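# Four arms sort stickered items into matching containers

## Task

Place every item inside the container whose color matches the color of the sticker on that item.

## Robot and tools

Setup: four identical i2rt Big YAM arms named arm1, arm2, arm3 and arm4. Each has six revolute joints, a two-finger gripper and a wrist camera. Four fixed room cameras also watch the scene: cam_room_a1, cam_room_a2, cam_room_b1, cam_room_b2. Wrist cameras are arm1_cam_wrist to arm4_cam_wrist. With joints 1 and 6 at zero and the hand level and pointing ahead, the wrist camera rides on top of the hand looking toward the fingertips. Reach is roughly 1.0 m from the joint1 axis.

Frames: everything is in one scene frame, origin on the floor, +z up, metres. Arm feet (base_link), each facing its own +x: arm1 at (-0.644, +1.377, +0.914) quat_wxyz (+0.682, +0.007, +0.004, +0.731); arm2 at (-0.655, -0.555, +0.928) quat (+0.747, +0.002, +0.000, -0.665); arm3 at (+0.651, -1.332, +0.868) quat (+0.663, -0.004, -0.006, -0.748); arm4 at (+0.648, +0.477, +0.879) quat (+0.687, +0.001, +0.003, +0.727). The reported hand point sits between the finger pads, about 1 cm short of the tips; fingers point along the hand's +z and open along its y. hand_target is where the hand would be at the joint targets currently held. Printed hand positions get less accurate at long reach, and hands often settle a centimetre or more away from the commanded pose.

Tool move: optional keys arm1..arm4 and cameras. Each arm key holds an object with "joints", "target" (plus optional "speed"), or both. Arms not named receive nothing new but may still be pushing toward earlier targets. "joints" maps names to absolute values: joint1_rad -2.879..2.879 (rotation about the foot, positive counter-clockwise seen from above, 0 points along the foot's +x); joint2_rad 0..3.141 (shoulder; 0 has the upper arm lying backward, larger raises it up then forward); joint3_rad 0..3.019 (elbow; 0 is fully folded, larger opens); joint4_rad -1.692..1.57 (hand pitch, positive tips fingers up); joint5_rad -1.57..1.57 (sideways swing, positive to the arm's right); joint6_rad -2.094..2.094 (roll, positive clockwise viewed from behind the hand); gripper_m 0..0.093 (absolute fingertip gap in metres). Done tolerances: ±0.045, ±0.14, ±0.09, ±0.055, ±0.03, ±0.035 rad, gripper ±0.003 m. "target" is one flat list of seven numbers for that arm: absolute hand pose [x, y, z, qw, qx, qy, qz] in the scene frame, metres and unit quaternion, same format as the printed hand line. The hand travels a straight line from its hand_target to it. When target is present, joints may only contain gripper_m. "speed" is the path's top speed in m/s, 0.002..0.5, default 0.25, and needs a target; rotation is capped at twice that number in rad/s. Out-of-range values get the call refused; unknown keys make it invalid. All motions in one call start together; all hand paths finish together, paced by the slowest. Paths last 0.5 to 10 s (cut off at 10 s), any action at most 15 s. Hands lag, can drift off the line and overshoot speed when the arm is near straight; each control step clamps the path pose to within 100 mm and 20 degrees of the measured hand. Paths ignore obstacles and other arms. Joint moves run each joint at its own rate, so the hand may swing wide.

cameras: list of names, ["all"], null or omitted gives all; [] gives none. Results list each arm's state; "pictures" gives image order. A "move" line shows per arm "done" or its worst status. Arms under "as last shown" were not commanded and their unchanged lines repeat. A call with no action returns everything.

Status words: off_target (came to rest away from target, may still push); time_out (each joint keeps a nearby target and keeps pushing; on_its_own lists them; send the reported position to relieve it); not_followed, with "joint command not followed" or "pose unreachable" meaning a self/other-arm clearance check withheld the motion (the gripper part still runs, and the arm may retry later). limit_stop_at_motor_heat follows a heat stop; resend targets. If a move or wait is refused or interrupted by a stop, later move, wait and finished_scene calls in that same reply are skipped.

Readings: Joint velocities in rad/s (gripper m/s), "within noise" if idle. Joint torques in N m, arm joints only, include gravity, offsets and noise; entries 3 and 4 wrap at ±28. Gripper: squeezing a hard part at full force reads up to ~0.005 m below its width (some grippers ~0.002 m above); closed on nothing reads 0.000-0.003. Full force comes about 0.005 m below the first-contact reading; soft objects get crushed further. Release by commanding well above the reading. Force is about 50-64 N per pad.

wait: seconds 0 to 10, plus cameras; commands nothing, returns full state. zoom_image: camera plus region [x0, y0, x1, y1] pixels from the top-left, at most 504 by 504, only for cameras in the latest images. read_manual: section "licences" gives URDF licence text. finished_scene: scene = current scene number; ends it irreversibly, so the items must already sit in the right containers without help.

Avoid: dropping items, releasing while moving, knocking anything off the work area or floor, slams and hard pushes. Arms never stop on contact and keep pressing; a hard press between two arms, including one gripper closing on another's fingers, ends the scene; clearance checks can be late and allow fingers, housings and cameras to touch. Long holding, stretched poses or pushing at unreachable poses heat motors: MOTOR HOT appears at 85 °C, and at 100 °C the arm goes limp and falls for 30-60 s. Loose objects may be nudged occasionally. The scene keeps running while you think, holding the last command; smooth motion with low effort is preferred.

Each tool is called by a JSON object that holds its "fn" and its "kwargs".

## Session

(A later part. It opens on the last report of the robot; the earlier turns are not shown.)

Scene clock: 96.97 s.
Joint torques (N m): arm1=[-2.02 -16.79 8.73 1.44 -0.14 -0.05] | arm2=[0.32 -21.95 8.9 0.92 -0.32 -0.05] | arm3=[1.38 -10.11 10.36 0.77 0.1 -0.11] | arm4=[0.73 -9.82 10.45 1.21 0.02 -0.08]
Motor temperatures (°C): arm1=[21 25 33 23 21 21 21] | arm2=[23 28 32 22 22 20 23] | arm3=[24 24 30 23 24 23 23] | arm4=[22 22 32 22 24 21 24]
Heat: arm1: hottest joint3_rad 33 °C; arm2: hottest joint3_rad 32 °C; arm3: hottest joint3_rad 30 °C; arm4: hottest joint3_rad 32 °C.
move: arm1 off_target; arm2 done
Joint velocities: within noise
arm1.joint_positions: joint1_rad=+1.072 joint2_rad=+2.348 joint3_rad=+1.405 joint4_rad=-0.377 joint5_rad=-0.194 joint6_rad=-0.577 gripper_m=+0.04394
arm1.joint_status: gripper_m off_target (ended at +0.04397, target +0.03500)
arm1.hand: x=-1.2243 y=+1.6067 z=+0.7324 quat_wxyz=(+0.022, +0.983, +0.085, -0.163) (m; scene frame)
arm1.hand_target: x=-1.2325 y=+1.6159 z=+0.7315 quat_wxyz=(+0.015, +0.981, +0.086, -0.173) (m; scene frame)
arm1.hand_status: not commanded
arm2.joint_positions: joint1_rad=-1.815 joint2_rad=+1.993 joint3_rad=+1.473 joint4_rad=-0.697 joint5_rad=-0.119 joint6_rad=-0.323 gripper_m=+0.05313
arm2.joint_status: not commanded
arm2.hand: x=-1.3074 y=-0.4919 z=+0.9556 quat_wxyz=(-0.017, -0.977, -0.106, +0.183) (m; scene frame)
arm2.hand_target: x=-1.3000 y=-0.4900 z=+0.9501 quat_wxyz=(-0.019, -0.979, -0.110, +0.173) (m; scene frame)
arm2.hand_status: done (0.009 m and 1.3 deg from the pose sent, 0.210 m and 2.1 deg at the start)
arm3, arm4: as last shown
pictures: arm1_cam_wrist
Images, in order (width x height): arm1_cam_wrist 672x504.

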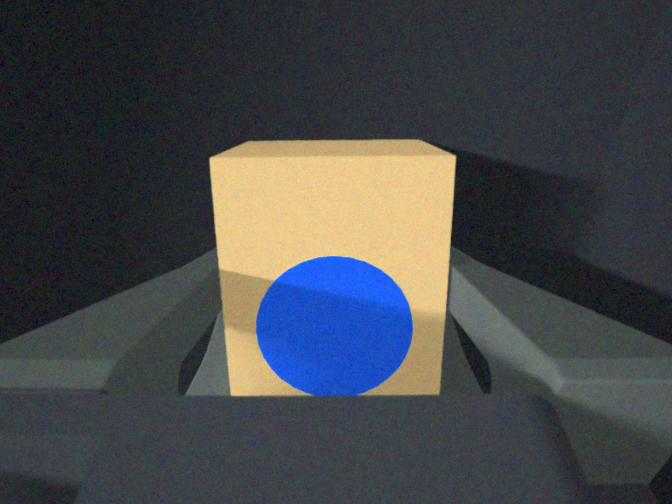

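{"fn": "move", "kwargs": {"arm1": {"target":[-1.21,1.6,0.96,-0.0151,-0.9811,-0.0858,0.1730],"speed":0.25}, "arm2": {"joints":{"joint2_rad":1.25,"joint3_rad":1.02,"joint4_rad":-0.99,"joint5_rad":0,"joint6_rad":0}}, "arm3": {"joints":{"joint1_rad":-1.988,"joint2_rad":0.4,"joint3_rad":0.9,"joint4_rad":-0.5}}, "arm4": {"joints":{"joint1_rad":0.91,"joint2_rad":0.4,"joint3_rad":0.9,"joint4_rad":-0.5}}, "cameras": []}}

{"fn": "move", "kwargs": {"arm1": {"joints":{"joint2_rad":1.23,"joint3_rad":1.08,"joint4_rad":-1.06,"joint5_rad":0,"joint6_rad":0}}, "arm2": {"joints":{"joint1_rad":0.915}}, "cameras": []}}

{"fn": "move", "kwargs": {"arm1": {"joints":{"joint1_rad":-2.25}}}}

Scene clock: 113.77 s.
Joint torques (N m): arm1=[-0.73 -16.5 11.66 0.35 -0.12 0.09] | arm2=[0.32 -9.82 10.17 1.17 0.14 0.21] | arm3=[0.62 1.96 8.84 2.61 -0.04 -0.11] | arm4=[1.14 1.96 8.91 2.18 0.15 -0.1]
Motor temperatures (°C): arm1=[21 26 32 23 21 21 22] | arm2=[23 27 31 22 22 20 24] | arm3=[24 24 30 23 24 23 23] | arm4=[22 22 33 22 24 21 24]
Heat: arm1: hottest joint3_rad 32 °C; arm2: hottest joint3_rad 31 °C; arm3: hottest joint3_rad 30 °C; arm4: hottest joint3_rad 33 °C.
move: arm1 off_target; arm2 done; arm3 done; arm4 done
Joint velocities: within noise
arm1.joint_positions: joint1_rad=+1.072 joint2_rad=+1.923 joint3_rad=+1.356 joint4_rad=-0.751 joint5_rad=-0.192 joint6_rad=-0.577 gripper_m=+0.04394
arm1.joint_status: not commanded
arm1.hand: x=-1.2013 y=+1.5974 z=+0.9458 quat_wxyz=(+0.021, +0.983, +0.085, -0.163) (m; scene frame)
arm1.hand_target: x=-1.2098 y=+1.5998 z=+0.9601 quat_wxyz=(+0.015, +0.981, +0.086, -0.173) (m; scene frame)
arm1.hand_status: off_target (0.017 m and 1.3 deg from the pose sent, 0.228 m and 1.4 deg at the start)
arm2.joint_positions: joint1_rad=-1.817 joint2_rad=+1.239 joint3_rad=+1.030 joint4_rad=-0.982 joint5_rad=-0.003 joint6_rad=-0.015 gripper_m=+0.05313
arm2.joint_status: all done
arm2.hand: x=-1.0795 y=-0.5012 z=+1.1304 quat_wxyz=(+0.014, -0.981, +0.055, +0.187) (m; scene frame)
arm2.hand_target: x=-1.0749 y=-0.4994 z=+1.1208 quat_wxyz=(+0.013, -0.983, +0.065, +0.173) (m; scene frame)
arm2.hand_status: not commanded
arm3.joint_positions: joint1_rad=-1.977 joint2_rad=+0.399 joint3_rad=+0.903 joint4_rad=-0.518 joint5_rad=+0.001 joint6_rad=+0.006 gripper_m=+0.09402
arm3.joint_status: all done
arm3.hand: x=+0.4089 y=-1.1831 z=+1.3864 quat_wxyz=(+0.177, -0.688, +0.192, +0.677) (m; scene frame)
arm3.hand_target: x=+0.4095 y=-1.1803 z=+1.3888 quat_wxyz=(+0.183, -0.683, +0.192, +0.680) (m; scene frame)
arm3.hand_status: not commanded
arm4.joint_positions: joint1_rad=+0.908 joint2_rad=+0.402 joint3_rad=+0.898 joint4_rad=-0.520 joint5_rad=-0.002 joint6_rad=+0.012 gripper_m=+0.09402
arm4.joint_status: all done
arm4.hand: x=+0.4188 y=+0.6399 z=+1.3968 quat_wxyz=(-0.202, +0.681, -0.219, -0.669) (m; scene frame)
arm4.hand_target: x=+0.4197 y=+0.6389 z=+1.4033 quat_wxyz=(-0.209, +0.674, -0.212, -0.676) (m; scene frame)
arm4.hand_status: not commanded
pictures: none
No camera images: "cameras" was empty.

Scene clock: 116.00 s.
Joint torques (N m): arm1=[-1.26 -5.95 12.1 0.73 0.11 0.15] | arm2=[0.5 -10.75 10.11 1.14 0.08 0.19] | arm3=[0.44 1.96 8.85 2.61 -0.03 -0.11] | arm4=[0.85 1.9 8.8 2.14 0.15 -0.07]
Motor temperatures (°C): arm1=[21 26 33 23 21 21 22] | arm2=[23 27 31 22 22 20 24] | arm3=[24 24 30 23 24 23 23] | arm4=[22 22 34 22 24 21 24]
Heat: arm1: hottest joint3_rad 33 °C; arm2: hottest joint3_rad 31 °C; arm3: hottest joint3_rad 30 °C; arm4: hottest joint3_rad 34 °C.
move: arm1 done; arm2 done
Joint velocities: within noise
arm1.joint_positions: joint1_rad=+1.072 joint2_rad=+1.222 joint3_rad=+1.069 joint4_rad=-1.051 joint5_rad=-0.002 joint6_rad=-0.008 gripper_m=+0.04394
arm1.joint_status: all done
arm1.hand: x=-1.0235 y=+1.5526 z=+1.1423 quat_wxyz=(-0.039, +0.960, -0.206, -0.186) (m; scene frame)
arm1.hand_target: x=-1.0256 y=+1.5527 z=+1.1435 quat_wxyz=(-0.038, +0.960, -0.209, -0.183) (m; scene frame)
arm1.hand_status: not commanded
arm2.joint_positions: joint1_rad=+0.919 joint2_rad=+1.250 joint3_rad=+1.030 joint4_rad=-0.982 joint5_rad=-0.002 joint6_rad=-0.013 gripper_m=+0.05313
arm2.joint_status: all done
arm2.hand: x=-0.2871 y=-0.7744 z=+1.1268 quat_wxyz=(-0.178, -0.254, -0.950, +0.047) (m; scene frame)
arm2.hand_target: x=-0.2923 y=-0.7734 z=+1.1214 quat_wxyz=(-0.169, -0.262, -0.949, +0.045) (m; scene frame)
arm2.hand_status: not commanded
arm3, arm4: as last shown
arm3.hand: x=+0.4089 y=-1.1831 z=+1.3865 quat_wxyz=(+0.177, -0.688, +0.192, +0.677) (m; scene frame)
arm4.hand: x=+0.4188 y=+0.6399 z=+1.3968 quat_wxyz=(-0.202, +0.680, -0.219, -0.669) (m; scene frame)
arm4.hand_target: x=+0.4197 y=+0.6389 z=+1.4034 quat_wxyz=(-0.209, +0.674, -0.212, -0.676) (m; scene frame)
pictures: none
No camera images: "cameras" was empty.

Scene clock: 120.73 s.
Joint torques (N m): arm1=[-34.55 -5.77 12.19 1.73 3.35 1.51] | arm2=[0.56 -10.87 10.1 1.17 0.08 0.19] | arm3=[0.5 2.02 8.9 2.59 -0.04 -0.11] | arm4=[0.97 1.85 8.72 2.11 0.15 -0.04]
Motor temperatures (°C): arm1=[23 26 33 23 32 22 22] | arm2=[23 27 31 22 22 20 24] | arm3=[24 24 30 23 24 23 23] | arm4=[22 22 34 22 24 21 24]
Heat: arm1: hottest joint3_rad 33 °C; arm2: hottest joint3_rad 31 °C; arm3: hottest joint3_rad 30 °C; arm4: hottest joint3_rad 34 °C.
move: arm1 time_out
Joint velocities: within noise
arm1.joint_positions: joint1_rad=-1.529 joint2_rad=+1.224 joint3_rad=+1.066 joint4_rad=-1.078 joint5_rad=-0.218 joint6_rad=-0.145 gripper_m=+0.04389
arm1.joint_status: joint1_rad time_out (moved -2.601 of -3.322)
arm1.on_its_own: joint1_rad reads -1.529 and still pushes toward -1.916 since a time_out (your -2.250 is given up); joint5_rad reads -0.218 and still pushes toward -0.129 since a time_out (your +0.000 is given up); joint6_rad reads -0.145 and still pushes toward +0.000 since a time_out
arm1.hand: x=-0.2334 y=+1.4590 z=+1.1291 quat_wxyz=(-0.160, +0.142, -0.971, -0.107) (m; scene frame)
arm1.hand_target: x=-0.2273 y=+1.2818 z=+1.1316 quat_wxyz=(-0.178, -0.125, -0.975, -0.038) (m; scene frame)
arm1.hand_status: not commanded
arm2, arm3, arm4: as last shown
pictures: arm1_cam_wrist, arm2_cam_wrist, arm3_cam_wrist, arm4_cam_wrist, cam_room_a1, cam_room_a2, cam_room_b1, cam_room_b2
Images, in order (width x height): arm1_cam_wrist 672x504, arm2_cam_wrist 672x504, arm3_cam_wrist 672x504, arm4_cam_wrist 672x504, cam_room_a1 672x504, cam_room_a2 672x504, cam_room_b1 672x504, cam_room_b2 672x504.

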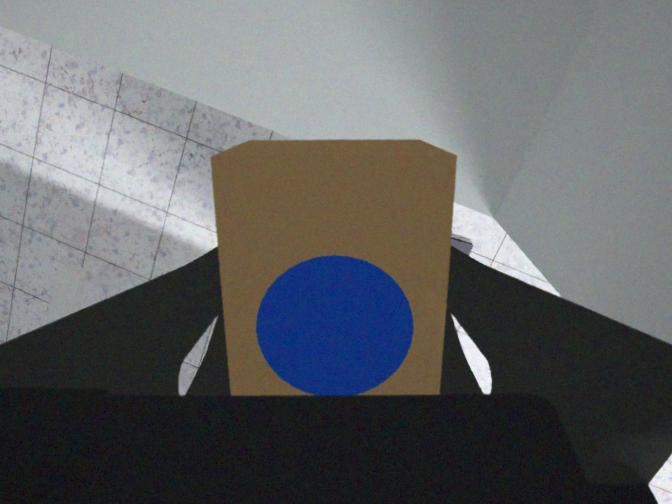

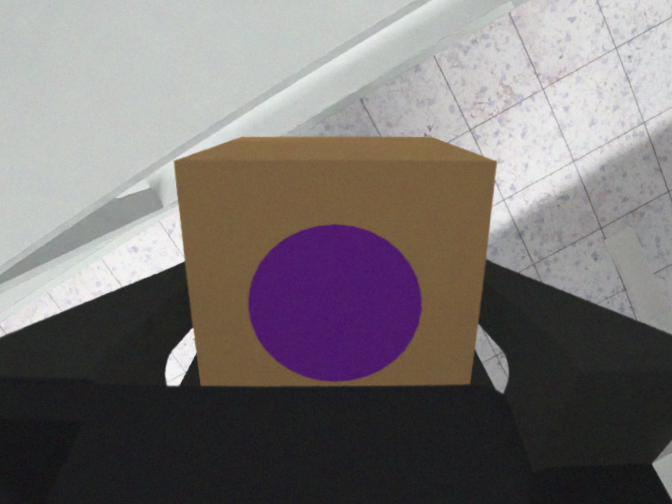

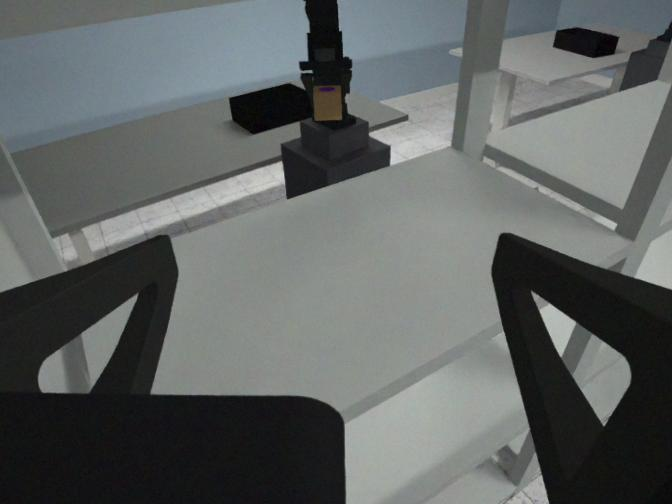

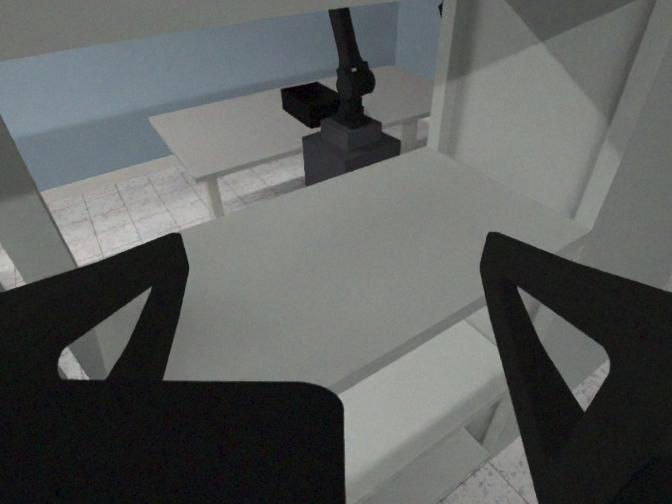

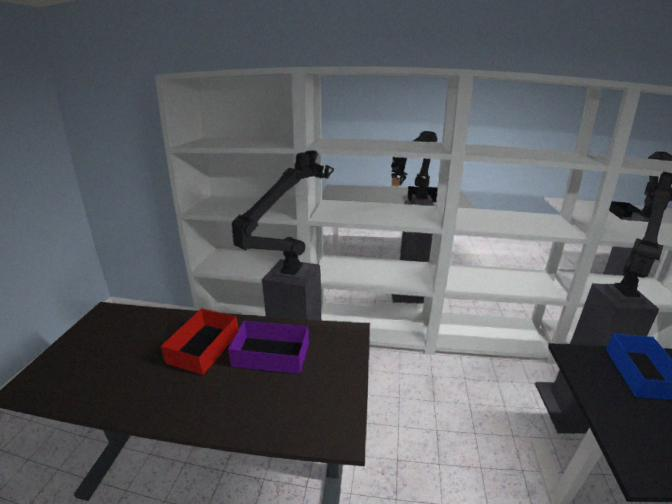

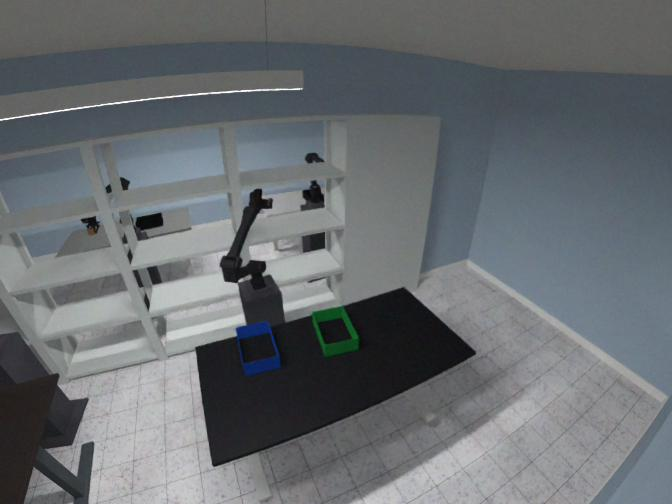

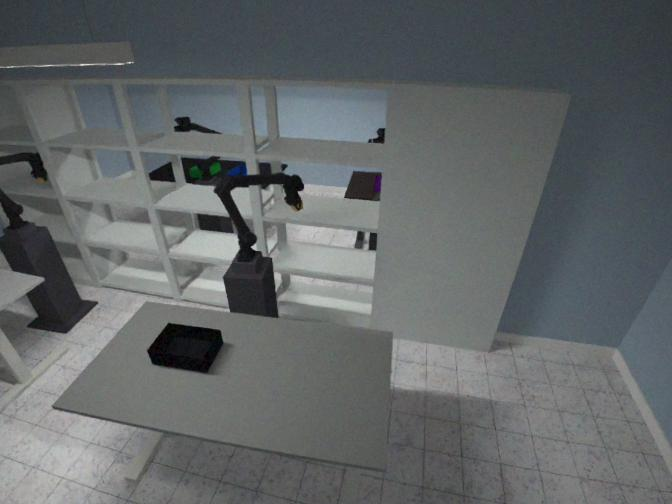

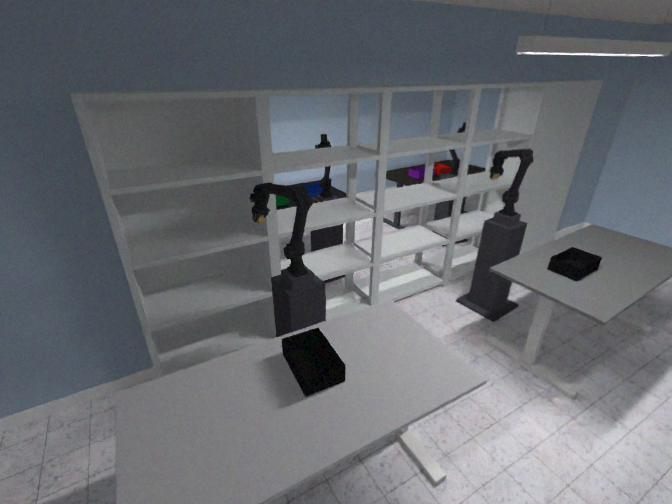

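{"fn": "move", "kwargs": {"arm1": {"joints":{"joint1_rad":-1.3,"joint5_rad":0,"joint6_rad":0}}, "cameras": []}}

{"fn": "move", "kwargs": {"arm1": {"joints":{"joint2_rad":0.9,"joint3_rad":0.8,"joint4_rad":-1.11}}, "cameras": []}}

{"fn": "move", "kwargs": {"arm1": {"joints":{"joint1_rad":-2.25}}, "cameras": ["arm1_cam_wrist"]}}

Scene clock: 129.17 s.
Joint torques (N m): arm1=[-2.32 -6.77 12.64 1.35 0.06 0.16] | arm2=[0.5 -10.75 10.14 1.17 0.09 0.19] | arm3=[0.56 2.08 8.85 2.58 -0.03 -0.11] | arm4=[0.97 1.96 8.75 2.17 0.14 -0.1]
Motor temperatures (°C): arm1=[24 26 33 23 34 22 22] | arm2=[23 27 30 22 22 20 24] | arm3=[24 24 30 23 24 23 23] | arm4=[22 22 34 22 24 21 24]
Heat: arm1: hottest joint5_rad 34 °C; arm2: hottest joint3_rad 30 °C; arm3: hottest joint3_rad 30 °C; arm4: hottest joint3_rad 34 °C.
move: arm1 done
Joint velocities: within noise
arm1.joint_positions: joint1_rad=-1.291 joint2_rad=+1.231 joint3_rad=+1.063 joint4_rad=-1.077 joint5_rad=-0.001 joint6_rad=-0.009 gripper_m=+0.04389
arm1.joint_status: all done
arm1.hand: x=-0.2503 y=+1.5180 z=+1.1217 quat_wxyz=(-0.153, +0.175, -0.972, -0.031) (m; scene frame)
arm1.hand_target: x=-0.2406 y=+1.5175 z=+1.1311 quat_wxyz=(-0.169, +0.166, -0.971, -0.033) (m; scene frame)
arm1.hand_status: not commanded
arm2, arm3, arm4: as last shown
pictures: none
No camera images: "cameras" was empty.

Scene clock: 130.17 s.
Joint torques (N m): arm1=[-2.49 -2.02 11.45 0.7 0.04 0.12] | arm2=[0.44 -10.81 10.13 1.14 0.07 0.19] | arm3=[0.56 1.79 8.85 2.56 -0.04 -0.12] | arm4=[1.49 2.08 8.84 2.14 0.11 -0.08]
Motor temperatures (°C): arm1=[24 25 33 23 33 22 22] | arm2=[23 27 30 22 22 20 24] | arm3=[24 24 30 23 24 23 23] | arm4=[22 22 34 22 24 21 24]
Heat: arm1: hottest joint3_rad 33 °C; arm2: hottest joint3_rad 30 °C; arm3: hottest joint3_rad 30 °C; arm4: hottest joint3_rad 34 °C.
move: arm1 done
Joint velocities: within noise
arm1.joint_positions: joint1_rad=-1.291 joint2_rad=+0.897 joint3_rad=+0.796 joint4_rad=-1.105 joint5_rad=-0.001 joint6_rad=-0.008 gripper_m=+0.04389
arm1.joint_status: all done
arm1.hand: x=-0.3527 y=+1.4810 z=+1.1103 quat_wxyz=(-0.171, +0.174, -0.969, -0.034) (m; scene frame)
arm1.hand_target: x=-0.3515 y=+1.4785 z=+1.1109 quat_wxyz=(-0.169, +0.166, -0.971, -0.033) (m; scene frame)
arm1.hand_status: not commanded
arm2, arm3, arm4: as last shown
pictures: none
No camera images: "cameras" was empty.

Scene clock: 131.63 s.
Joint torques (N m): arm1=[-2.14 -1.14 11.54 0.83 -0.03 0.07] | arm2=[0.5 -10.81 10.11 1.14 0.09 0.19] | arm3=[0.56 1.9 8.87 2.55 -0.03 -0.12] | arm4=[0.67 1.14 8.84 2.22 0.12 -0.07]
Motor temperatures (°C): arm1=[24 25 33 23 32 22 22] | arm2=[23 27 30 22 22 20 24] | arm3=[24 24 30 23 24 23 23] | arm4=[22 22 34 22 24 21 24]
Heat: arm1: hottest joint3_rad 33 °C; arm2: hottest joint3_rad 30 °C; arm3: hottest joint3_rad 30 °C; arm4: hottest joint3_rad 34 °C.
move: arm1 done
Joint velocities: within noise
arm1.joint_positions: joint1_rad=-2.245 joint2_rad=+0.897 joint3_rad=+0.796 joint4_rad=-1.105 joint5_rad=+0.001 joint6_rad=-0.007 gripper_m=+0.04390
arm1.joint_status: all done
arm1.hand: x=-0.3893 y=+1.2019 z=+1.1101 quat_wxyz=(-0.165, -0.290, -0.941, +0.056) (m; scene frame)
arm1.hand_target: x=-0.3898 y=+1.2008 z=+1.1108 quat_wxyz=(-0.163, -0.296, -0.940, +0.055) (m; scene frame)
arm1.hand_status: not commanded
arm2, arm3, arm4: as last shown
pictures: arm1_cam_wrist
Images, in order (width x height): arm1_cam_wrist 672x504.

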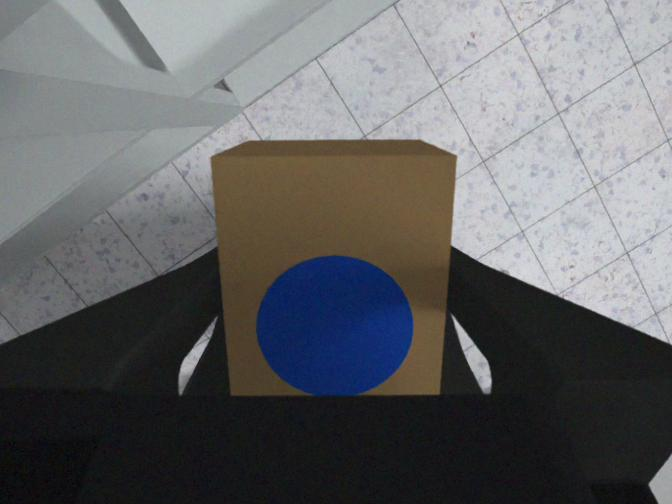

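{"fn": "move", "kwargs": {"arm1": {"joints":{"joint2_rad":1.23,"joint3_rad":1.08,"joint4_rad":-1.06}}, "cameras": ["arm1_cam_wrist","arm2_cam_wrist"]}}

{"fn": "move", "kwargs": {"arm1": {"target":[-0.03,0.955,1.14,0.1656,0.2953,0.9395,-0.0521],"speed":0.2}, "arm2": {"target":[-0.01,-0.94,1.13,0.1674,0.2611,0.9495,-0.046],"speed":0.2}, "cameras": ["arm4_cam_wrist","arm3_cam_wrist"]}}

Scene clock: 167.80 s.
Joint torques (N m): arm1=[-1.73 -5.83 15.6 1.1 -0.03 0.14] | arm2=[0.56 -10.7 10.14 1.14 0.08 0.18] | arm3=[0.5 1.9 8.85 2.55 -0.04 -0.11] | arm4=[0.79 1.79 8.72 2.3 0.13 -0.07]
Motor temperatures (°C): arm1=[22 25 35 23 25 22 22] | arm2=[23 26 30 22 22 20 24] | arm3=[24 24 30 23 24 23 23] | arm4=[22 22 35 22 24 21 24]
Heat: arm1: hottest joint3_rad 35 °C; arm2: hottest joint3_rad 30 °C; arm3: hottest joint3_rad 30 °C; arm4: hottest joint3_rad 35 °C.
move: arm1 done
Joint velocities: within noise
arm1.joint_positions: joint1_rad=-2.245 joint2_rad=+1.232 joint3_rad=+1.027 joint4_rad=-1.069 joint5_rad=+0.001 joint6_rad=-0.007 gripper_m=+0.04390
arm1.joint_status: all done
arm1.hand: x=-0.3073 y=+1.1450 z=+1.1058 quat_wxyz=(-0.134, -0.292, -0.946, +0.046) (m; scene frame)
arm1.hand_target: x=-0.2934 y=+1.1335 z=+1.1308 quat_wxyz=(-0.163, -0.296, -0.940, +0.055) (m; scene frame)
arm1.hand_status: not commanded
arm2, arm3, arm4: as last shown
pictures: arm1_cam_wrist, arm2_cam_wrist
Images, in order (width x height): arm1_cam_wrist 672x504, arm2_cam_wrist 672x504.

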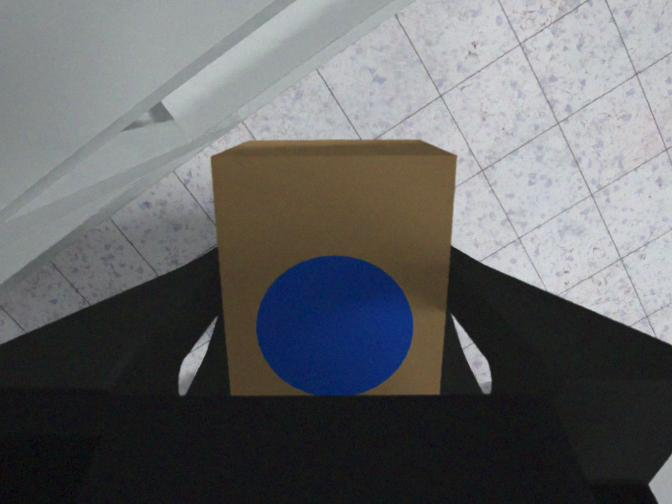

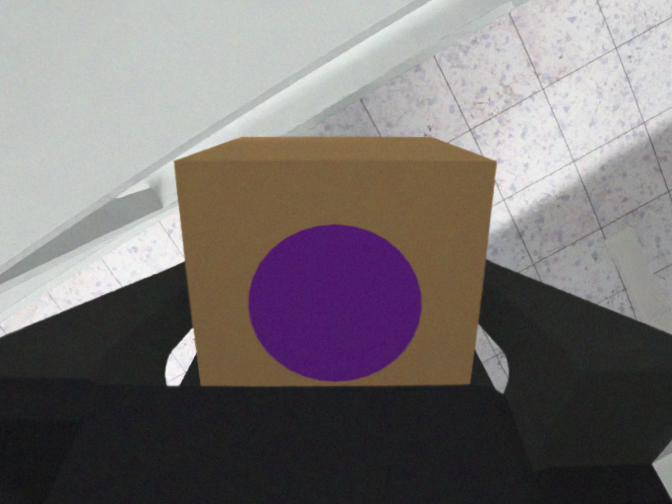

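Scene clock: 170.33 s.
Joint torques (N m): arm1=[-2.08 -19.31 17.24 0.64 -0.04 0.1] | arm2=[0.73 -23 16.69 0.83 0.14 0.19] | arm3=[0.62 1.96 8.87 2.56 -0.04 -0.11] | arm4=[0.91 1.2 8.94 2.18 0.12 -0.07]
Motor temperatures (°C): arm1=[22 25 35 23 24 22 22] | arm2=[23 26 31 22 22 20 24] | arm3=[24 24 30 23 24 23 23] | arm4=[22 22 35 22 24 21 24]
Heat: arm1: hottest joint3_rad 35 °C; arm2: hottest joint3_rad 31 °C; arm3: hottest joint3_rad 30 °C; arm4: hottest joint3_rad 35 °C.
move: arm1 off_target; arm2 off_target
Joint velocities: within noise
arm1.joint_positions: joint1_rad=-2.245 joint2_rad=+2.099 joint3_rad=+2.152 joint4_rad=-1.311 joint5_rad=-0.003 joint6_rad=-0.003 gripper_m=+0.04390
arm1.joint_status: not commanded
arm1.hand: x=-0.0417 y=+0.9620 z=+1.1134 quat_wxyz=(-0.142, -0.293, -0.944, +0.046) (m; scene frame)
arm1.hand_target: x=-0.0314 y=+0.9559 z=+1.1401 quat_wxyz=(-0.167, -0.295, -0.939, +0.052) (m; scene frame)
arm1.hand_status: off_target (0.030 m and 2.9 deg from the pose sent, 0.338 m and 3.8 deg at the start)
arm2.joint_positions: joint1_rad=+0.919 joint2_rad=+2.119 joint3_rad=+2.130 joint4_rad=-1.260 joint5_rad=+0.000 joint6_rad=-0.013 gripper_m=+0.05313
arm2.joint_status: not commanded
arm2.hand: x=-0.0219 y=-0.9321 z=+1.1172 quat_wxyz=(-0.155, -0.255, -0.954, +0.042) (m; scene frame)
arm2.hand_target: x=-0.0109 y=-0.9394 z=+1.1299 quat_wxyz=(-0.169, -0.261, -0.949, +0.046) (m; scene frame)
arm2.hand_status: off_target (0.019 m and 1.8 deg from the pose sent, 0.323 m and 1.4 deg at the start)
arm3, arm4: as last shown
pictures: arm3_cam_wrist, arm4_cam_wrist
Images, in order (width x height): arm3_cam_wrist 672x504, arm4_cam_wrist 672x504.

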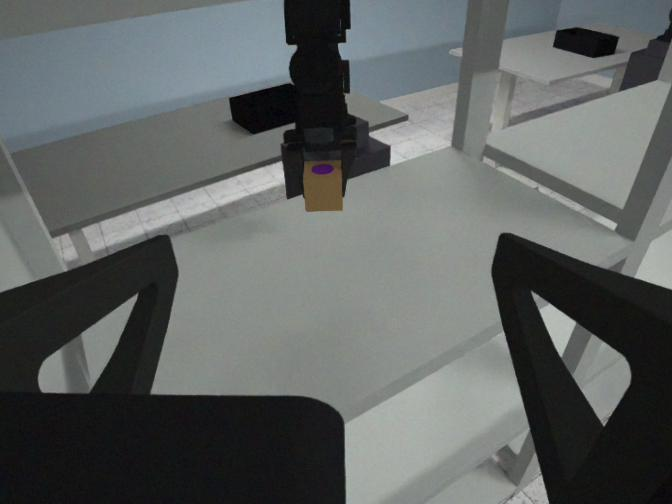

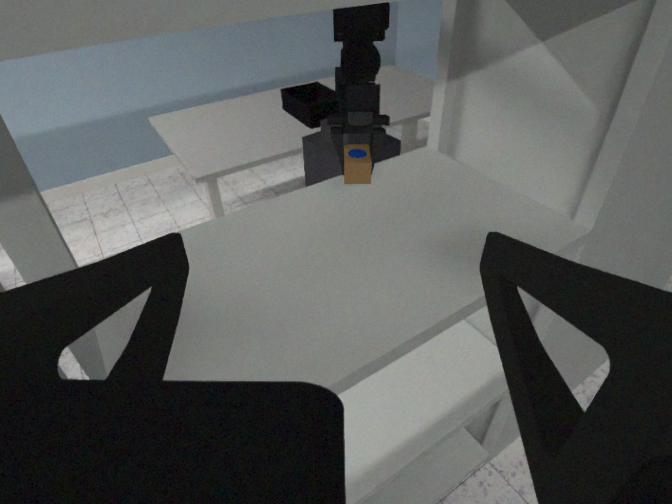

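{"fn": "move", "kwargs": {"arm1": {"target":[-0.01,0.937,1.065,0.1656,0.2953,0.9395,-0.0521],"speed":0.12}, "arm2": {"target":[0.0,-0.947,1.045,0.1674,0.2611,0.9495,-0.046],"speed":0.12}, "cameras": []}}

{"fn": "move", "kwargs": {"arm1": {"target":[-0.01,0.937,1.035,0.1656,0.2953,0.9395,-0.0521],"speed":0.06}, "arm2": {"target":[0.0,-0.947,1.015,0.1674,0.2611,0.9495,-0.046],"speed":0.06}, "cameras": ["arm3_cam_wrist","arm4_cam_wrist"]}}

Scene clock: 175.70 s.
Joint torques (N m): arm1=[-2.08 -20.78 14.01 1.5 -0.09 0.07] | arm2=[0.73 -24.12 10.88 2.28 0.13 0.18] | arm3=[0.73 1.9 8.85 2.54 -0.04 -0.11] | arm4=[0.91 1.49 8.75 2.17 0.15 -0.06]
Motor temperatures (°C): arm1=[22 25 36 23 24 22 22] | arm2=[23 26 31 22 22 20 24] | arm3=[24 24 30 23 24 23 23] | arm4=[22 22 35 22 24 21 24]
Heat: arm1: hottest joint3_rad 36 °C; arm2: hottest joint3_rad 31 °C; arm3: hottest joint3_rad 30 °C; arm4: hottest joint3_rad 35 °C.
move: arm1 off_target; arm2 off_target
Joint velocities: within noise
arm1.joint_positions: joint1_rad=-2.245 joint2_rad=+2.200 joint3_rad=+2.152 joint4_rad=-1.211 joint5_rad=-0.005 joint6_rad=-0.002 gripper_m=+0.04390
arm1.joint_status: not commanded
arm1.hand: x=-0.0194 y=+0.9463 z=+1.0479 quat_wxyz=(-0.141, -0.293, -0.944, +0.046) (m; scene frame)
arm1.hand_target: x=-0.0107 y=+0.9374 z=+1.0653 quat_wxyz=(-0.166, -0.295, -0.939, +0.052) (m; scene frame)
arm1.hand_status: off_target (0.022 m and 2.9 deg from the pose sent, 0.063 m and 2.9 deg at the start)
arm2.joint_positions: joint1_rad=+0.919 joint2_rad=+2.183 joint3_rad=+2.077 joint4_rad=-1.115 joint5_rad=+0.000 joint6_rad=-0.013 gripper_m=+0.05313
arm2.joint_status: not commanded
arm2.hand: x=-0.0026 y=-0.9432 z=+1.0580 quat_wxyz=(-0.168, -0.255, -0.951, +0.045) (m; scene frame)
arm2.hand_target: x=-0.0003 y=-0.9467 z=+1.0451 quat_wxyz=(-0.167, -0.261, -0.950, +0.046) (m; scene frame)
arm2.hand_status: off_target (0.014 m and 0.8 deg from the pose sent, 0.077 m and 1.7 deg at the start)
arm3.joint_positions: joint1_rad=-1.977 joint2_rad=+0.399 joint3_rad=+0.903 joint4_rad=-0.518 joint5_rad=+0.001 joint6_rad=+0.006 gripper_m=+0.09402
arm3.joint_status: not commanded
arm3.hand: x=+0.4089 y=-1.1831 z=+1.3865 quat_wxyz=(+0.177, -0.688, +0.192, +0.677) (m; scene frame)
arm3.hand_target: x=+0.4095 y=-1.1803 z=+1.3888 quat_wxyz=(+0.183, -0.683, +0.192, +0.680) (m; scene frame)
arm3.hand_status: not commanded
arm4.joint_positions: joint1_rad=+0.908 joint2_rad=+0.402 joint3_rad=+0.898 joint4_rad=-0.520 joint5_rad=-0.002 joint6_rad=+0.012 gripper_m=+0.09402
arm4.joint_status: not commanded
arm4.hand: x=+0.4188 y=+0.6399 z=+1.3968 quat_wxyz=(-0.202, +0.680, -0.219, -0.669) (m; scene frame)
arm4.hand_target: x=+0.4197 y=+0.6389 z=+1.4034 quat_wxyz=(-0.209, +0.674, -0.212, -0.676) (m; scene frame)
arm4.hand_status: not commanded
pictures: none
No camera images: "cameras" was empty.

Scene clock: 176.70 s.
Joint torques (N m): arm1=[-2.61 -20.37 11.51 1.47 -0.05 0.09] | arm2=[0.73 -23.12 10.24 2.28 0.13 0.18] | arm3=[0.56 1.9 8.88 2.55 -0.03 -0.11] | arm4=[1.14 1.61 8.83 2.04 0.13 -0.06]
Motor temperatures (°C): arm1=[22 25 36 23 24 22 22] | arm2=[23 26 32 22 22 20 24] | arm3=[24 24 30 23 24 23 23] | arm4=[22 22 35 22 24 21 24]
Heat: arm1: hottest joint3_rad 36 °C; arm2: hottest joint3_rad 32 °C; arm3: hottest joint3_rad 30 °C; arm4: hottest joint3_rad 35 °C.
move: arm1 done; arm2 off_target
Joint velocities: within noise
arm1.joint_positions: joint1_rad=-2.245 joint2_rad=+2.200 joint3_rad=+2.119 joint4_rad=-1.140 joint5_rad=-0.005 joint6_rad=-0.002 gripper_m=+0.04390
arm1.joint_status: not commanded
arm1.hand: x=-0.0131 y=+0.9418 z=+1.0377 quat_wxyz=(-0.159, -0.292, -0.942, +0.051) (m; scene frame)
arm1.hand_target: x=-0.0101 y=+0.9370 z=+1.0352 quat_wxyz=(-0.166, -0.295, -0.939, +0.052) (m; scene frame)
arm1.hand_status: done (0.006 m and 0.9 deg from the pose sent, 0.019 m and 2.9 deg at the start)
arm2.joint_positions: joint1_rad=+0.919 joint2_rad=+2.185 joint3_rad=+2.030 joint4_rad=-1.046 joint5_rad=+0.000 joint6_rad=-0.013 gripper_m=+0.05313
arm2.joint_status: not commanded
arm2.hand: x=-0.0003 y=-0.9445 z=+1.0407 quat_wxyz=(-0.177, -0.254, -0.950, +0.048) (m; scene frame)
arm2.hand_target: x=-0.0008 y=-0.9464 z=+1.0152 quat_wxyz=(-0.167, -0.261, -0.950, +0.046) (m; scene frame)
arm2.hand_status: off_target (0.026 m and 1.4 deg from the pose sent, 0.043 m and 0.8 deg at the start)
arm3, arm4: as last shown
pictures: arm3_cam_wrist, arm4_cam_wrist
Images, in order (width x height): arm3_cam_wrist 672x504, arm4_cam_wrist 672x504.

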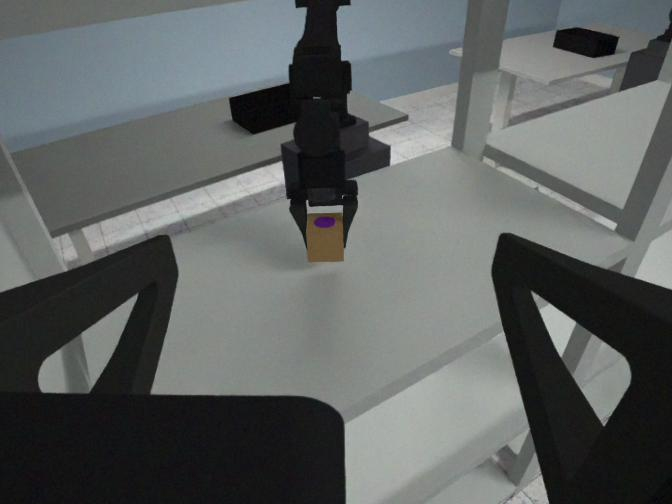

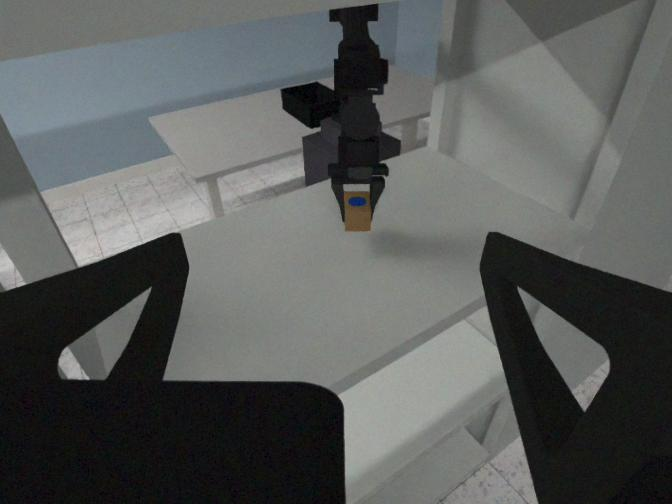

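{"fn": "move", "kwargs": {"arm1": {"target":[-0.007,0.935,1.015,0.1656,0.2953,0.9395,-0.0521],"speed":0.05}, "arm2": {"target":[-0.002,-0.947,0.999,0.1674,0.2611,0.9495,-0.046],"speed":0.05}, "cameras": []}}

{"fn": "move", "kwargs": {"arm1": {"target":[-0.007,0.935,1.0,0.1656,0.2953,0.9395,-0.0521],"speed":0.05}, "arm2": {"target":[-0.002,-0.947,0.985,0.1674,0.2611,0.9495,-0.046],"speed":0.05}, "cameras": ["arm3_cam_wrist","arm4_cam_wrist"]}}

Scene clock: 182.47 s.
Joint torques (N m): arm1=[-2.55 -20.66 11.36 1.68 -0.03 0.07] | arm2=[0.56 -23.06 10.15 2.26 0.11 0.16] | arm3=[0.67 2.08 8.85 2.59 -0.03 -0.11] | arm4=[1.03 1.79 8.8 2.3 0.16 -0.09]
Motor temperatures (°C): arm1=[22 26 36 23 24 22 22] | arm2=[23 26 31 22 22 20 25] | arm3=[24 23 30 23 24 23 23] | arm4=[22 22 35 22 24 21 24]
Heat: arm1: hottest joint3_rad 36 °C; arm2: hottest joint3_rad 31 °C; arm3: hottest joint3_rad 30 °C; arm4: hottest joint3_rad 35 °C.
move: arm1 done; arm2 off_target
Joint velocities: within noise
arm1.joint_positions: joint1_rad=-2.245 joint2_rad=+2.219 joint3_rad=+2.103 joint4_rad=-1.103 joint5_rad=-0.005 joint6_rad=-0.002 gripper_m=+0.04390
arm1.joint_status: not commanded
arm1.hand: x=-0.0101 y=+0.9396 z=+1.0191 quat_wxyz=(-0.160, -0.292, -0.942, +0.051) (m; scene frame)
arm1.hand_target: x=-0.0072 y=+0.9350 z=+1.0151 quat_wxyz=(-0.166, -0.295, -0.939, +0.052) (m; scene frame)
arm1.hand_status: done (0.007 m and 0.8 deg from the pose sent, 0.024 m and 0.9 deg at the start)
arm2.joint_positions: joint1_rad=+0.919 joint2_rad=+2.189 joint3_rad=+1.997 joint4_rad=-1.008 joint5_rad=+0.000 joint6_rad=-0.013 gripper_m=+0.05313
arm2.joint_status: not commanded
arm2.hand: x=-0.0011 y=-0.9440 z=+1.0255 quat_wxyz=(-0.178, -0.254, -0.949, +0.048) (m; scene frame)
arm2.hand_target: x=-0.0028 y=-0.9464 z=+0.9992 quat_wxyz=(-0.167, -0.261, -0.950, +0.046) (m; scene frame)
arm2.hand_status: off_target (0.027 m and 1.5 deg from the pose sent, 0.042 m and 1.4 deg at the start)
arm3, arm4: as last shown
pictures: none
No camera images: "cameras" was empty.

Scene clock: 183.43 s.
Joint torques (N m): arm1=[-2.67 -19.84 11.26 1.7 -0.02 0.11] | arm2=[0.56 -22.89 10.07 2.26 0.11 0.15] | arm3=[0.5 1.85 8.84 2.59 -0.03 -0.11] | arm4=[1.2 1.73 8.76 2.28 0.13 -0.07]
Motor temperatures (°C): arm1=[22 26 36 23 24 22 22] | arm2=[23 26 31 22 22 20 25] | arm3=[24 23 30 23 24 23 23] | arm4=[22 22 35 22 24 21 24]
Heat: arm1: hottest joint3_rad 36 °C; arm2: hottest joint3_rad 31 °C; arm3: hottest joint3_rad 30 °C; arm4: hottest joint3_rad 35 °C.
move: arm1 done; arm2 off_target
Joint velocities: within noise
arm1.joint_positions: joint1_rad=-2.245 joint2_rad=+2.224 joint3_rad=+2.078 joint4_rad=-1.069 joint5_rad=-0.005 joint6_rad=-0.002 gripper_m=+0.04390
arm1.joint_status: not commanded
arm1.hand: x=-0.0096 y=+0.9391 z=+1.0071 quat_wxyz=(-0.162, -0.292, -0.941, +0.052) (m; scene frame)
arm1.hand_target: x=-0.0072 y=+0.9351 z=+0.9999 quat_wxyz=(-0.165, -0.295, -0.940, +0.052) (m; scene frame)
arm1.hand_status: done (0.009 m and 0.6 deg from the pose sent, 0.020 m and 0.8 deg at the start)
arm2.joint_positions: joint1_rad=+0.919 joint2_rad=+2.199 joint3_rad=+1.978 joint4_rad=-0.977 joint5_rad=+0.000 joint6_rad=-0.013 gripper_m=+0.05313
arm2.joint_status: not commanded
arm2.hand: x=-0.0005 y=-0.9443 z=+1.0123 quat_wxyz=(-0.179, -0.254, -0.949, +0.048) (m; scene frame)
arm2.hand_target: x=-0.0029 y=-0.9464 z=+0.9852 quat_wxyz=(-0.167, -0.261, -0.950, +0.046) (m; scene frame)
arm2.hand_status: off_target (0.028 m and 1.6 deg from the pose sent, 0.041 m and 1.5 deg at the start)
arm3, arm4: as last shown
pictures: arm3_cam_wrist, arm4_cam_wrist
Images, in order (width x height): arm3_cam_wrist 672x504, arm4_cam_wrist 672x504.

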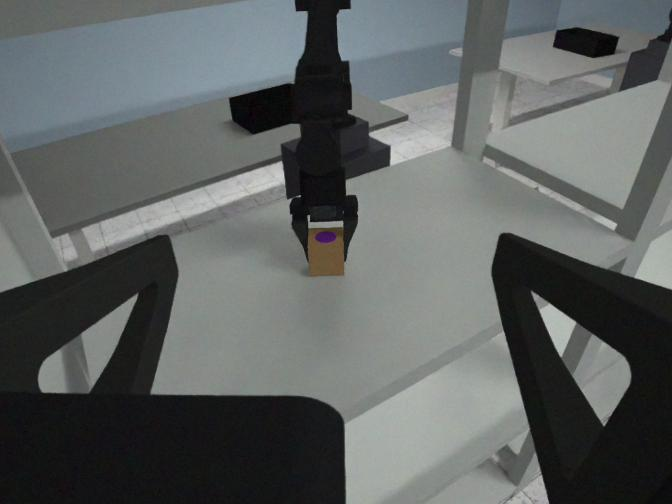

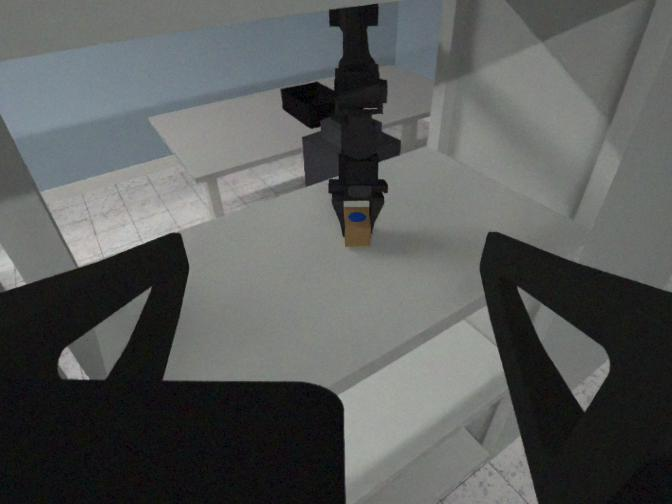

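Close. Zoom isn't needed; lower further.

{"fn": "move", "kwargs": {"arm1": {"target":[-0.007,0.935,0.988,0.1656,0.2953,0.9395,-0.0521],"speed":0.05}, "arm2": {"target":[-0.002,-0.947,0.972,0.1674,0.2611,0.9495,-0.046],"speed":0.05}, "cameras": ["arm3_cam_wrist","arm4_cam_wrist"]}}

{"fn": "zoom_image", "kwargs": {"camera": "arm4_cam_wrist", "region": [280, 160, 440, 280]}}

{"fn": "zoom_image", "kwargs": {"camera": "arm3_cam_wrist", "region": [240, 190, 420, 310]}}

Scene clock: 190.23 s.
Joint torques (N m): arm1=[-2.02 -19.08 10.51 1.74 -0.04 0.1] | arm2=[0.5 -22.12 9.09 2.37 0.11 0.16] | arm3=[0.62 1.96 8.85 2.59 -0.04 -0.11] | arm4=[0.85 2.02 8.76 2.19 0.14 -0.06]
Motor temperatures (°C): arm1=[22 27 35 23 24 22 23] | arm2=[23 26 31 22 22 20 25] | arm3=[24 23 30 23 24 23 23] | arm4=[22 22 35 22 24 21 24]
Heat: arm1: hottest joint3_rad 35 °C; arm2: hottest joint3_rad 31 °C; arm3: hottest joint3_rad 30 °C; arm4: hottest joint3_rad 35 °C.
move: arm1 off_target; arm2 off_target
Joint velocities: within noise
arm1.joint_positions: joint1_rad=-2.245 joint2_rad=+2.224 joint3_rad=+2.065 joint4_rad=-1.043 joint5_rad=-0.005 joint6_rad=-0.002 gripper_m=+0.04390
arm1.joint_status: not commanded
arm1.hand: x=-0.0078 y=+0.9378 z=+1.0028 quat_wxyz=(-0.168, -0.292, -0.940, +0.054) (m; scene frame)
arm1.hand_target: x=-0.0074 y=+0.9352 z=+0.9879 quat_wxyz=(-0.165, -0.295, -0.940, +0.052) (m; scene frame)
arm1.hand_status: off_target (0.015 m and 0.5 deg from the pose sent, 0.020 m and 0.6 deg at the start)
arm2.joint_positions: joint1_rad=+0.919 joint2_rad=+2.199 joint3_rad=+1.971 joint4_rad=-0.952 joint5_rad=+0.000 joint6_rad=-0.013 gripper_m=+0.05313
arm2.joint_status: not commanded
arm2.hand: x=+0.0027 y=-0.9462 z=+1.0116 quat_wxyz=(-0.188, -0.254, -0.948, +0.051) (m; scene frame)
arm2.hand_target: x=-0.0034 y=-0.9460 z=+0.9727 quat_wxyz=(-0.167, -0.261, -0.950, +0.046) (m; scene frame)
arm2.hand_status: off_target (0.040 m and 2.5 deg from the pose sent, 0.041 m and 1.6 deg at the start)
arm3, arm4: as last shown
pictures: arm3_cam_wrist, arm4_cam_wrist
Images, in order (width x height): arm3_cam_wrist 672x504, arm4_cam_wrist 672x504.

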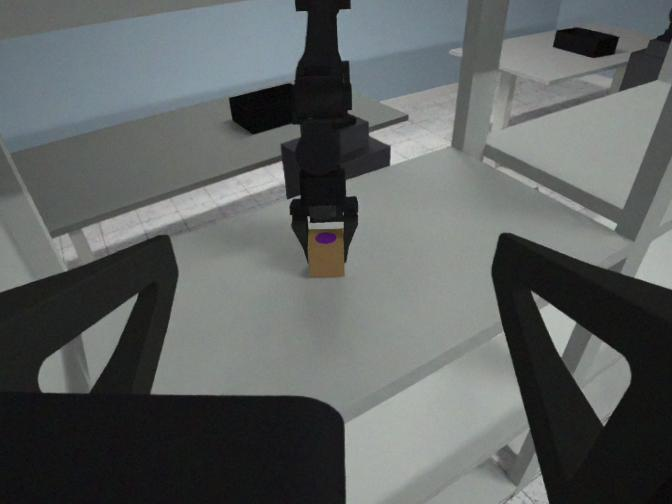

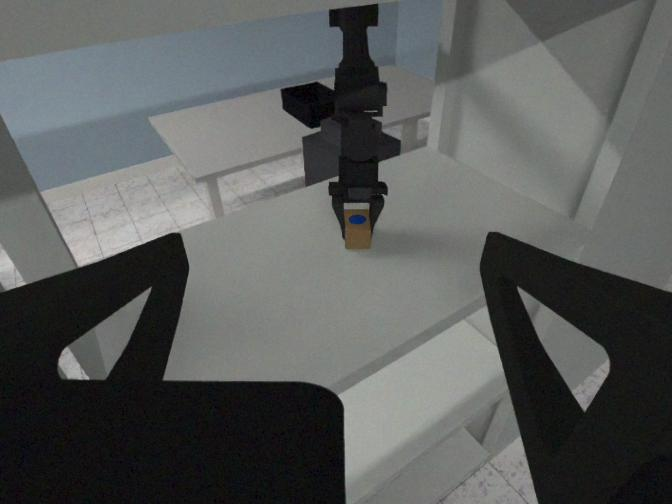

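Scaled by 3.150.

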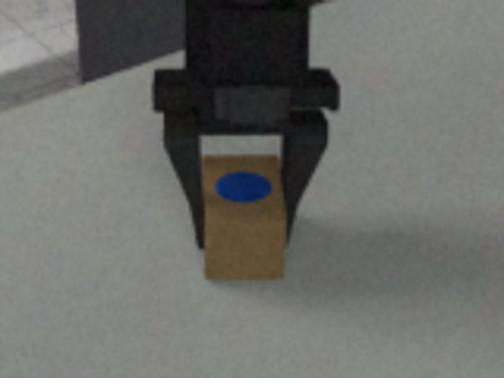

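Scaled by 2.800.

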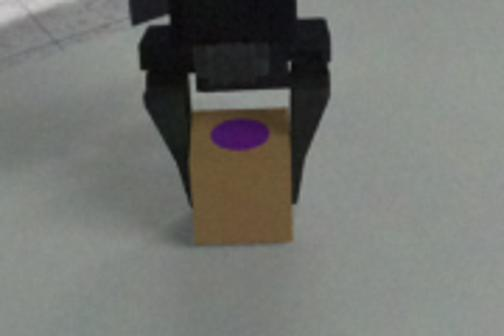

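{"fn": "move", "kwargs": {"arm1": {"target":[-0.007,0.935,0.976,0.1656,0.2953,0.9395,-0.0521],"speed":0.05}, "arm2": {"target":[0.002,-0.946,1.002,0.1674,0.2611,0.9495,-0.046],"speed":0.05}, "cameras": []}}

{"fn": "move", "kwargs": {"arm2": {"joints":{"gripper_m":0.085}}, "cameras": []}}

{"fn": "move", "kwargs": {"arm2": {"target":[-0.004,-0.943,1.11,0.1674,0.2611,0.9495,-0.046],"speed":0.15}, "cameras": ["arm2_cam_wrist","arm4_cam_wrist"]}}

{"fn": "zoom_image", "kwargs": {"camera": "arm4_cam_wrist", "region": [280, 160, 440, 280]}}

Scene clock: 196.67 s.
Joint torques (N m): arm1=[-1.67 -19.37 9.44 1.89 0.05 0.11] | arm2=[0.85 -23.12 13.75 0.46 0.16 0.18] | arm3=[0.44 2.02 8.85 2.58 -0.04 -0.11] | arm4=[0.85 1.85 8.83 2.18 0.17 -0.06]
Motor temperatures (°C): arm1=[22 27 35 23 24 21 23] | arm2=[23 26 32 22 22 20 25] | arm3=[24 23 30 23 24 23 23] | arm4=[22 22 35 22 24 21 24]
Heat: arm1: hottest joint3_rad 35 °C; arm2: hottest joint3_rad 32 °C; arm3: hottest joint3_rad 30 °C; arm4: hottest joint3_rad 35 °C.
move: arm1 off_target; arm2 done
Joint velocities: within noise
arm1.joint_positions: joint1_rad=-2.245 joint2_rad=+2.224 joint3_rad=+2.059 joint4_rad=-1.021 joint5_rad=-0.006 joint6_rad=-0.002 gripper_m=+0.04390
arm1.joint_status: not commanded
arm1.hand: x=-0.0051 y=+0.9363 z=+1.0018 quat_wxyz=(-0.175, -0.291, -0.939, +0.055) (m; scene frame)
arm1.hand_target: x=-0.0077 y=+0.9354 z=+0.9762 quat_wxyz=(-0.165, -0.295, -0.940, +0.052) (m; scene frame)
arm1.hand_status: off_target (0.026 m and 1.3 deg from the pose sent, 0.027 m and 0.6 deg at the start)
arm2.joint_positions: joint1_rad=+0.919 joint2_rad=+2.199 joint3_rad=+1.974 joint4_rad=-0.974 joint5_rad=+0.000 joint6_rad=-0.011 gripper_m=+0.05313
arm2.joint_status: not commanded
arm2.hand: x=-0.0009 y=-0.9441 z=+1.0108 quat_wxyz=(-0.179, -0.255, -0.949, +0.048) (m; scene frame)
arm2.hand_target: x=+0.0018 y=-0.9458 z=+1.0020 quat_wxyz=(-0.168, -0.261, -0.949, +0.046) (m; scene frame)
arm2.hand_status: done (0.010 m and 1.5 deg from the pose sent, 0.010 m and 2.5 deg at the start)
arm3, arm4: as last shown
pictures: none
No camera images: "cameras" was empty.

Scene clock: 197.23 s.
Joint torques (N m): arm1=[-2.49 -19.02 9.36 1.85 0.02 0.1] | arm2=[0.85 -23.06 13.67 0.84 0.14 0.19] | arm3=[0.62 1.85 8.9 2.55 -0.04 -0.11] | arm4=[1.26 1.9 8.81 2.19 0.14 -0.05]
Motor temperatures (°C): arm1=[22 27 34 23 24 21 23] | arm2=[23 26 32 22 22 20 25] | arm3=[24 23 30 23 24 23 23] | arm4=[22 22 35 22 24 21 24]
Heat: arm1: hottest joint3_rad 34 °C; arm2: hottest joint3_rad 32 °C; arm3: hottest joint3_rad 30 °C; arm4: hottest joint3_rad 35 °C.
move: arm2 done
Joint velocities: within noise
arm1, arm3, arm4: as last shown
arm2.joint_positions: joint1_rad=+0.921 joint2_rad=+2.199 joint3_rad=+1.974 joint4_rad=-0.984 joint5_rad=+0.000 joint6_rad=-0.011 gripper_m=+0.08493
arm2.joint_status: all done
arm2.hand: x=-0.0022 y=-0.9417 z=+1.0099 quat_wxyz=(-0.174, -0.254, -0.950, +0.047) (m; scene frame)
arm2.hand_target: x=+0.0017 y=-0.9459 z=+1.0021 quat_wxyz=(-0.168, -0.261, -0.949, +0.046) (m; scene frame)
arm2.hand_status: not commanded
pictures: none
No camera images: "cameras" was empty.

Scene clock: 198.73 s.
Joint torques (N m): arm1=[-1.32 -19.25 9.43 1.95 0.04 0.11] | arm2=[0.67 -25.35 15.45 0.79 0.11 0.18] | arm3=[0.44 1.96 8.88 2.61 -0.03 -0.11] | arm4=[0.79 2.08 8.76 2.22 0.15 -0.08]
Motor temperatures (°C): arm1=[22 27 34 23 24 21 23] | arm2=[23 27 32 22 22 20 25] | arm3=[24 23 30 23 24 23 23] | arm4=[22 22 35 22 24 21 24]
Heat: arm1: hottest joint3_rad 34 °C; arm2: hottest joint3_rad 32 °C; arm3: hottest joint3_rad 30 °C; arm4: hottest joint3_rad 35 °C.
move: arm2 off_target
Joint velocities: within noise
arm1, arm3, arm4: as last shown
arm2.joint_positions: joint1_rad=+0.921 joint2_rad=+2.163 joint3_rad=+2.134 joint4_rad=-1.225 joint5_rad=+0.001 joint6_rad=-0.011 gripper_m=+0.08493
arm2.joint_status: not commanded
arm2.hand: x=-0.0118 y=-0.9365 z=+1.0899 quat_wxyz=(-0.152, -0.255, -0.954, +0.041) (m; scene frame)
arm2.hand_target: x=-0.0049 y=-0.9425 z=+1.1099 quat_wxyz=(-0.168, -0.261, -0.950, +0.046) (m; scene frame)
arm2.hand_status: off_target (0.023 m and 2.0 deg from the pose sent, 0.100 m and 1.0 deg at the start)
pictures: arm2_cam_wrist, arm4_cam_wrist
Images, in order (width x height): arm2_cam_wrist 672x504, arm4_cam_wrist 672x504.

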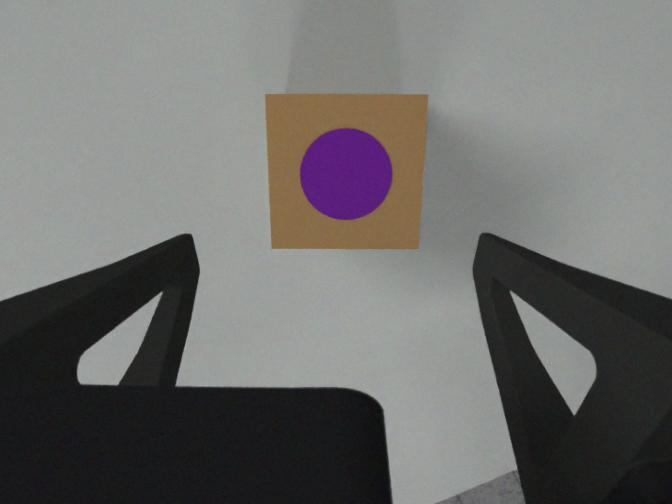

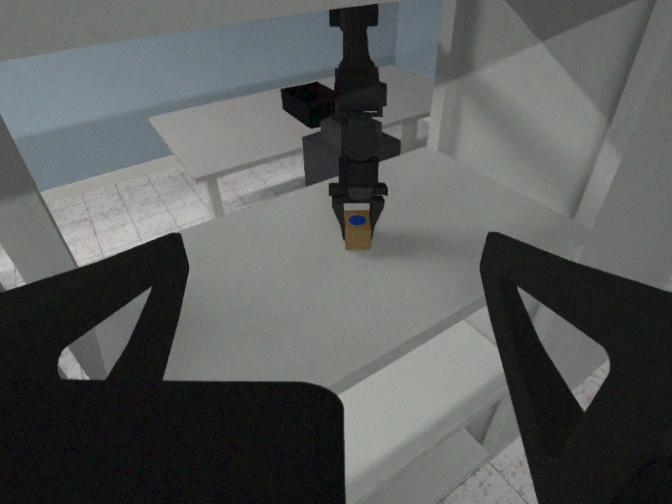

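Scaled by 3.150.

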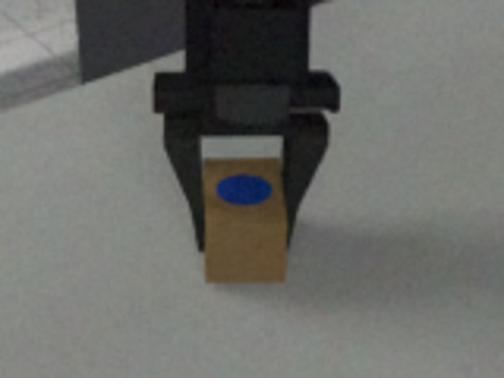

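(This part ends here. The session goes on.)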